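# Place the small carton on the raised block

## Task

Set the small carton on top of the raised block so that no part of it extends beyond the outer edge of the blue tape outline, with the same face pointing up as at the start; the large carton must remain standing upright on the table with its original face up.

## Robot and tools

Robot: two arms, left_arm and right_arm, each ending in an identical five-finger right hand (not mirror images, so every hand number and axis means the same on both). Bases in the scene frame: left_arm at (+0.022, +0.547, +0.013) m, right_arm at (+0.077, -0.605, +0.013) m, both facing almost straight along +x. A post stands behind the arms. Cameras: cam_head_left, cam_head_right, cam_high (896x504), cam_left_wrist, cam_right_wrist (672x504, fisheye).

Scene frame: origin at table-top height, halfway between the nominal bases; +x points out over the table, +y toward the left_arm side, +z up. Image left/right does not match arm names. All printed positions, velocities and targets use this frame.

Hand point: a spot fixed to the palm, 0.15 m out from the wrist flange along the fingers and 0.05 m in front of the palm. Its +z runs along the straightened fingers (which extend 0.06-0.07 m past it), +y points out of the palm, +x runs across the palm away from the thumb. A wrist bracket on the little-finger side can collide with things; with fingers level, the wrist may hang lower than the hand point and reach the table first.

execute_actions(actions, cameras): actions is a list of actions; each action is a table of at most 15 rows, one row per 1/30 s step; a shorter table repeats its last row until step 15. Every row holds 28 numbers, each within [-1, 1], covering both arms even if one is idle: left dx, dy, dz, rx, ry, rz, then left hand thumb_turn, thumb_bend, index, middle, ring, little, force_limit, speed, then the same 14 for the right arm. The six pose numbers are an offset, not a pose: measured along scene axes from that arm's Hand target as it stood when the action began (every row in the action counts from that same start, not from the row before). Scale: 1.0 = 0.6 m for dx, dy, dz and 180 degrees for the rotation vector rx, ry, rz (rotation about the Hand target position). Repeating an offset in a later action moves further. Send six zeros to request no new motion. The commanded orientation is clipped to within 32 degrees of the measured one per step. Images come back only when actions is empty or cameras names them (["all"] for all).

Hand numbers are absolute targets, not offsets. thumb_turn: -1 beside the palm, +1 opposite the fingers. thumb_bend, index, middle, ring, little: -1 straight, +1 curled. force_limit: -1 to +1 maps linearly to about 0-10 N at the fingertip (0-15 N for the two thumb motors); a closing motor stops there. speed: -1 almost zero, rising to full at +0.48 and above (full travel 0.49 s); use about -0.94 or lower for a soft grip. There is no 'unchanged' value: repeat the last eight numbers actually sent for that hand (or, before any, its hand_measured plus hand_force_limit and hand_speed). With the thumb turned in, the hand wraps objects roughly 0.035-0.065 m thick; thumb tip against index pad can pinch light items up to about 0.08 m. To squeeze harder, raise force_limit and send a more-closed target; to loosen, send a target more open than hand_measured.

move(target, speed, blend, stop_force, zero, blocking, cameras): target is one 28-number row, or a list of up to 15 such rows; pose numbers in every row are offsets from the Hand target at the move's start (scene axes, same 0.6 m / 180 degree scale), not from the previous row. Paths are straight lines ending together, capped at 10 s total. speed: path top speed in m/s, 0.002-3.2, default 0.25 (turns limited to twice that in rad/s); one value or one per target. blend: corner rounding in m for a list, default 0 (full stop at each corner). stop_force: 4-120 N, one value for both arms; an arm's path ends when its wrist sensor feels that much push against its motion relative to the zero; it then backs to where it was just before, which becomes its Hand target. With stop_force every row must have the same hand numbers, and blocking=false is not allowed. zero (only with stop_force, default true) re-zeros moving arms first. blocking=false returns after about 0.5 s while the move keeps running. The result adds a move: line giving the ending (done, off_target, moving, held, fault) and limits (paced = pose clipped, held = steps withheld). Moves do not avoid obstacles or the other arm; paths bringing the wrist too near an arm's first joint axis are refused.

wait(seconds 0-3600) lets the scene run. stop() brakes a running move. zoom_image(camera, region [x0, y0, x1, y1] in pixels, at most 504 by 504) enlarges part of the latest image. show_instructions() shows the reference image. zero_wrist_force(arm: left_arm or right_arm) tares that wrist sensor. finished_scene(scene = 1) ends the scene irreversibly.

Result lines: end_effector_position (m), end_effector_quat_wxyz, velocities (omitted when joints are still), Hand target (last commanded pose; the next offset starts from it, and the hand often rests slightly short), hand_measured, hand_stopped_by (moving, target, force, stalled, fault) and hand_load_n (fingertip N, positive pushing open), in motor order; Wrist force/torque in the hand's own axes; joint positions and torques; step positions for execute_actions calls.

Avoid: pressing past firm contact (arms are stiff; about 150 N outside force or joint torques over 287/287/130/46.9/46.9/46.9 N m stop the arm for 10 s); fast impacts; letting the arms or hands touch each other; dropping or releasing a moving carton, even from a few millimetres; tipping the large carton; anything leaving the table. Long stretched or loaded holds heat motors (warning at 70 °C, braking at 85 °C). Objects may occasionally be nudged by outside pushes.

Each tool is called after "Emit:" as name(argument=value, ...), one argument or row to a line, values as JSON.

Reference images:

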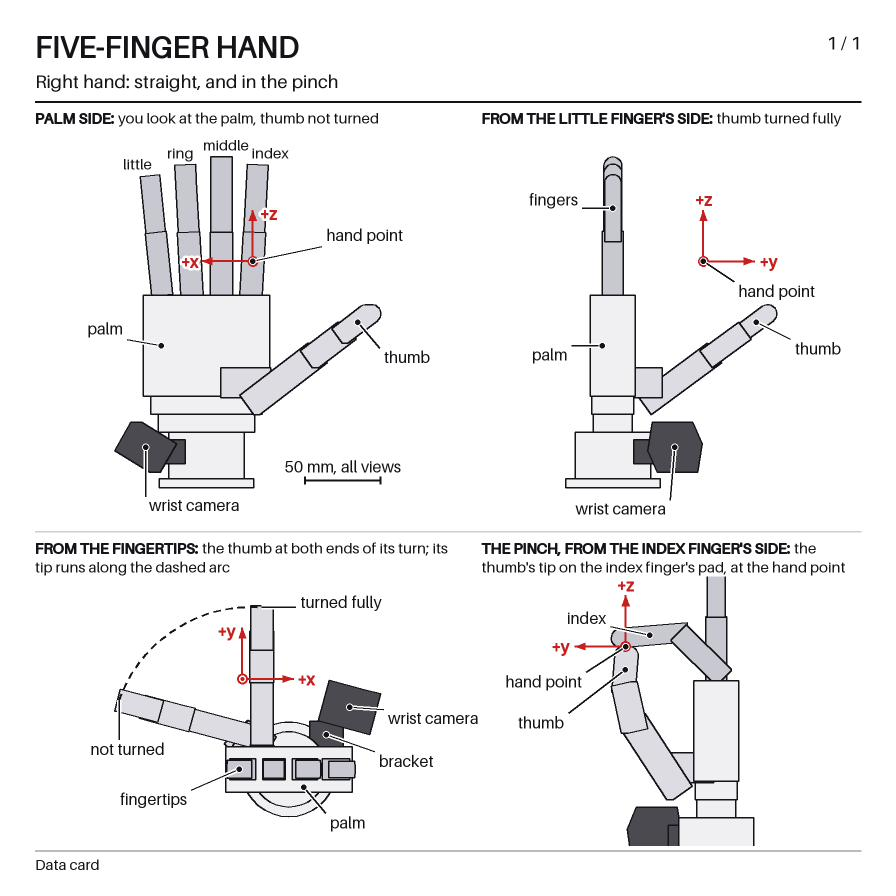

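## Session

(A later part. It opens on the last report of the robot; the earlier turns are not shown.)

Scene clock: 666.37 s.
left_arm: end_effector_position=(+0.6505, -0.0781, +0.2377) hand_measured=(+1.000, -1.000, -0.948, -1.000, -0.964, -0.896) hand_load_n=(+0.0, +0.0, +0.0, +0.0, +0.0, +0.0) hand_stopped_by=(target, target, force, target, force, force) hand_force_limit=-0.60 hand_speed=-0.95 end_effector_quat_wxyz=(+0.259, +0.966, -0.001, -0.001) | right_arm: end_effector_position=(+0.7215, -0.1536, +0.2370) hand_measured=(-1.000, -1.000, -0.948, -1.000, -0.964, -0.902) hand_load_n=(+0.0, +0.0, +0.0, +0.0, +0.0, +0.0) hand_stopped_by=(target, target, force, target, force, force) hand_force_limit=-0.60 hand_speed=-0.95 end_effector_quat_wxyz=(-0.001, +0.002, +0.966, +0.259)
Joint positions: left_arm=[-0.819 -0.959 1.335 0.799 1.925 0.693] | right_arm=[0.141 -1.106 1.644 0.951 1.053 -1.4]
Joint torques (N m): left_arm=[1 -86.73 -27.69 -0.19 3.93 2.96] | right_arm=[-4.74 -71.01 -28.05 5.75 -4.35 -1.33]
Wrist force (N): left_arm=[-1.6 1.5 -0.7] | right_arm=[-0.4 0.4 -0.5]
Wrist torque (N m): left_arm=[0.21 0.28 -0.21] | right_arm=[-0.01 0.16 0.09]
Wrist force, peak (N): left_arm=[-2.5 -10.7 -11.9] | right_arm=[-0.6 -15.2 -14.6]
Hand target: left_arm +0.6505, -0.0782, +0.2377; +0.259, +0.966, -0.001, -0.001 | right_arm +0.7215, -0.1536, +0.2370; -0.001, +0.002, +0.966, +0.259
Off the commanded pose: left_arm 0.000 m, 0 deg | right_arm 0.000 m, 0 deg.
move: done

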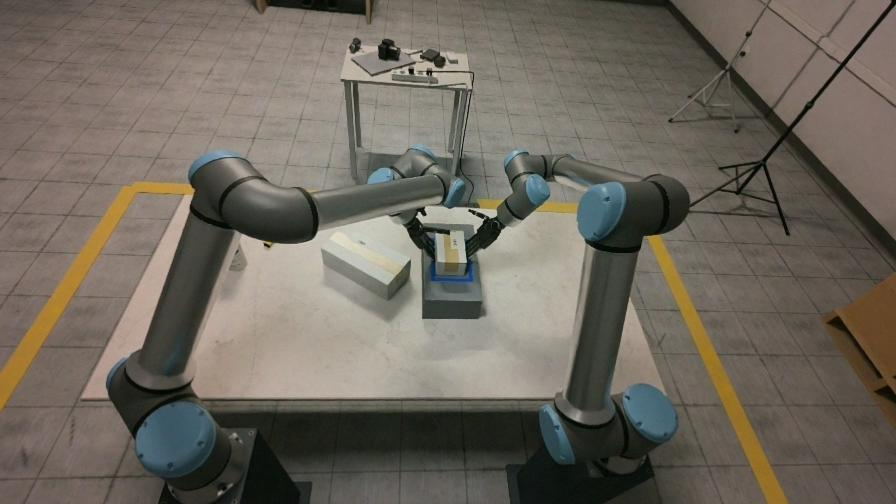

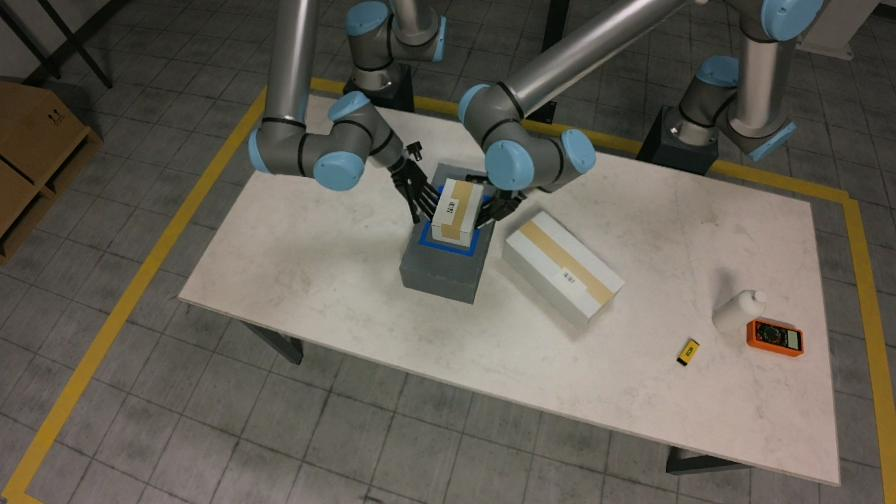

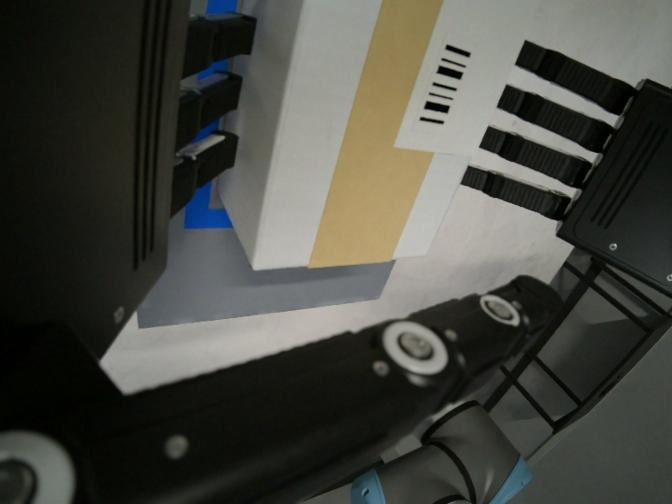

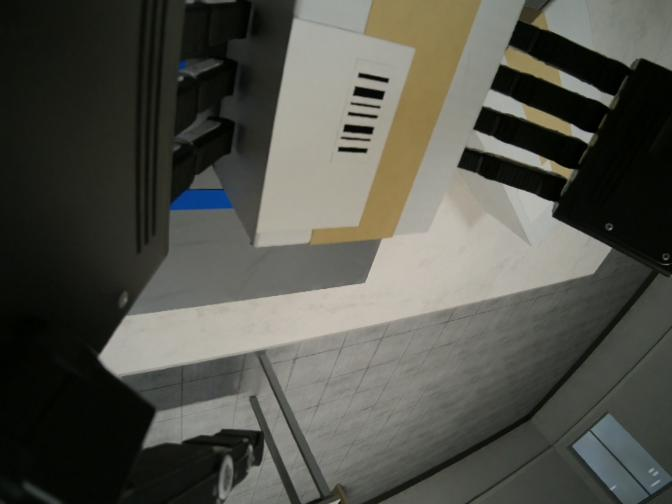

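Released gently. Now back both hands off and lift clear.

Emit:
move(
  target=[
    [0,0.06,0,0,0,0,1,-1,-0.8,-1,-0.8,-0.75,-0.6,-0.95,0,-0.06,0,0,0,0,-1,-1,-0.8,-1,-0.8,-0.75,-0.6,-0.95],
    [0,0.12,0.2,0,0,0,1,-1,-0.8,-1,-0.8,-0.75,-0.6,-0.95,0,-0.12,0.2,0,0,0,-1,-1,-0.8,-1,-0.8,-0.75,-0.6,-0.95],
    [-0.1,0.35,0.2,0,0,0,1,-1,-0.8,-1,-0.8,-0.75,-0.6,-0.95,0,-0.35,0.2,0,0,0,-1,-1,-0.8,-1,-0.8,-0.75,-0.6,-0.95],
  ],
  speed=[0.02,0.08,0.15],
  blend=[0.004,0.02,0],
  cameras=["all"],
)

Emit:
zoom_image(
  camera="cam_head_left",
  region=[390, 190, 510, 330],
)

Emit:
zoom_image(
  camera="cam_high",
  region=[380, 140, 640, 340],
)

Scene clock: 674.30 s.
left_arm: end_effector_position=(+0.5906, +0.1318, +0.3577) hand_measured=(+1.000, -1.000, -0.948, -1.000, -0.964, -0.896) hand_load_n=(+0.0, -0.5, +0.0, +0.0, +0.0, +0.0) hand_stopped_by=(target, target, force, target, force, force) hand_force_limit=-0.60 hand_speed=-0.95 end_effector_quat_wxyz=(+0.259, +0.966, -0.001, +0.000) | right_arm: end_effector_position=(+0.7215, -0.3636, +0.3570) hand_measured=(-1.000, -1.000, -0.948, -1.000, -0.964, -0.902) hand_load_n=(+0.0, +0.0, +0.0, +0.0, +0.0, +0.0) hand_stopped_by=(target, target, force, target, force, force) hand_force_limit=-0.60 hand_speed=-0.95 end_effector_quat_wxyz=(-0.001, +0.002, +0.966, +0.259)
Joint positions: left_arm=[-0.65 -1.258 1.577 0.921 1.985 0.863] | right_arm=[-0.2 -1.259 1.676 1.267 1.058 -1.792]
Joint torques (N m): left_arm=[-0.1 -66.04 -26.67 6.2 -2.4 -1.89] | right_arm=[-6.02 -48.31 -42.34 1.43 -4.01 -0.91]
Wrist force (N): left_arm=[-1.6 1.6 -0.8] | right_arm=[0.2 0.2 -0.6]
Wrist torque (N m): left_arm=[0.25 0.27 0.00] | right_arm=[0.00 0.10 -0.11]
Wrist force, peak (N): left_arm=[-2.4 0.2 -1.6] | right_arm=[0.2 2.1 -0.2]
Hand target: left_arm +0.5905, +0.1318, +0.3577; +0.259, +0.966, -0.001, -0.001 | right_arm +0.7215, -0.3636, +0.3570; -0.001, +0.002, +0.966, +0.259
Off the commanded pose: left_arm 0.000 m, 0 deg | right_arm 0.000 m, 0 deg.
move: done

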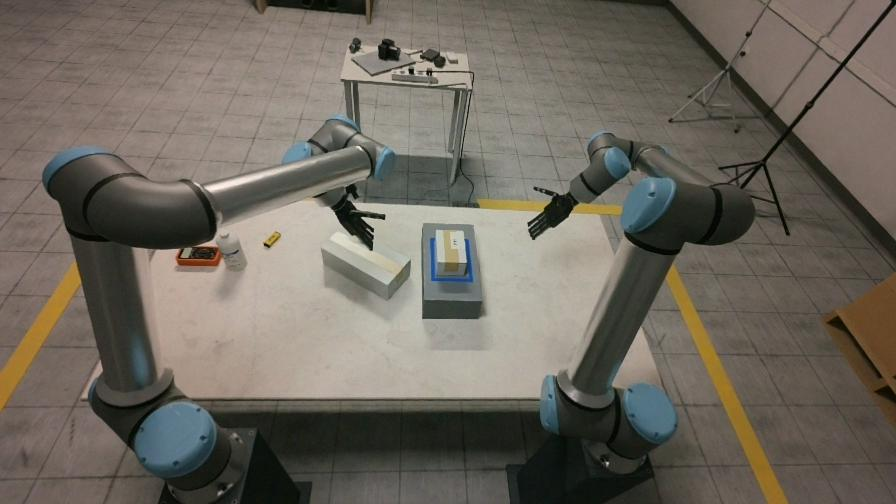

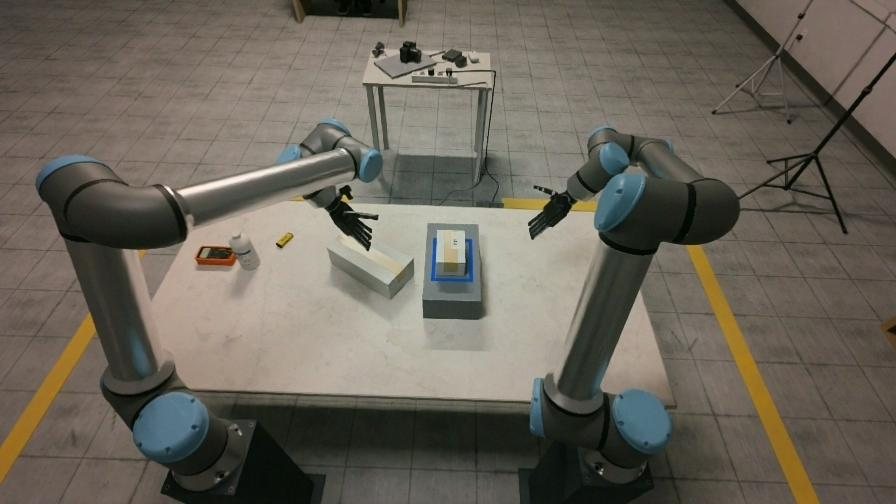

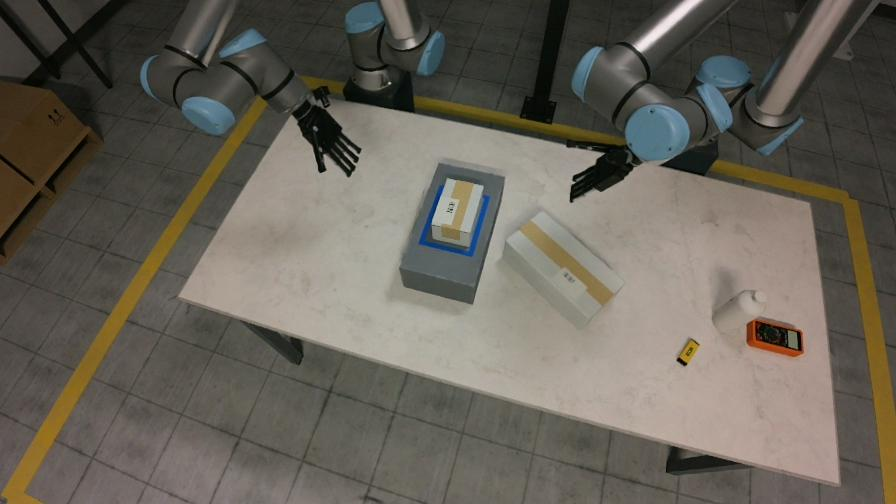

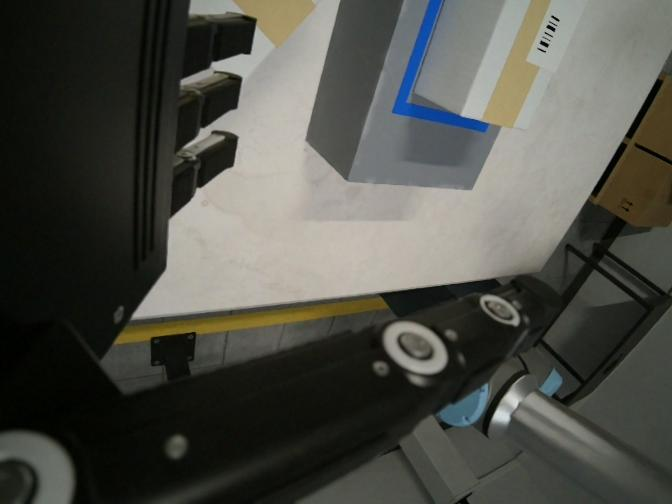

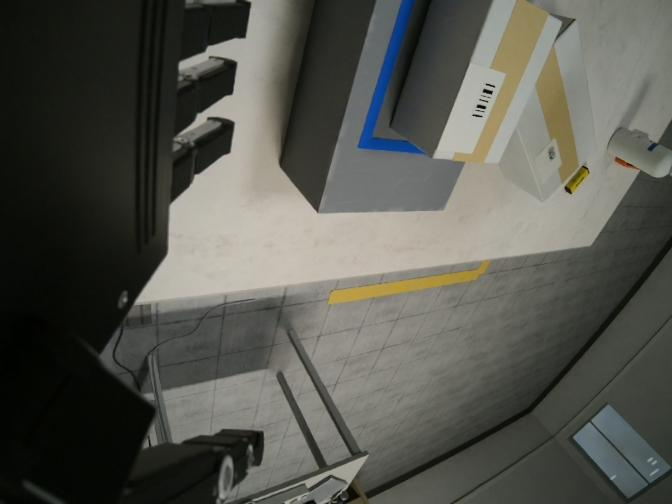

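Scaled by 3.600 from the camera's image (finer frame: 1280x720).

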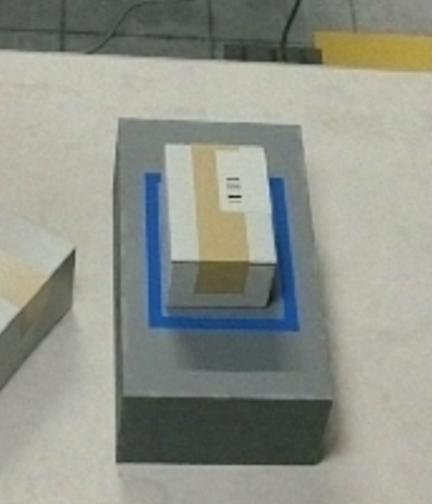

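Scaled by 1.938 from the camera's image (finer frame: 1280x720).

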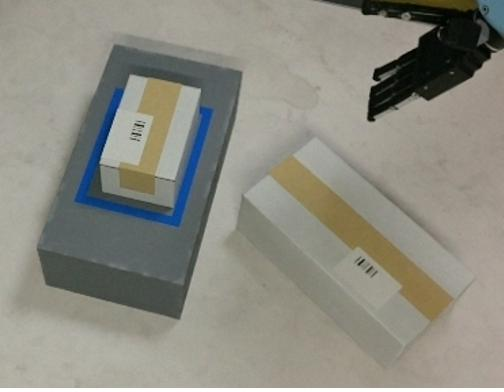

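Emit:
finished_scene(
  scene=1,
)

The scene is finished: the task was done.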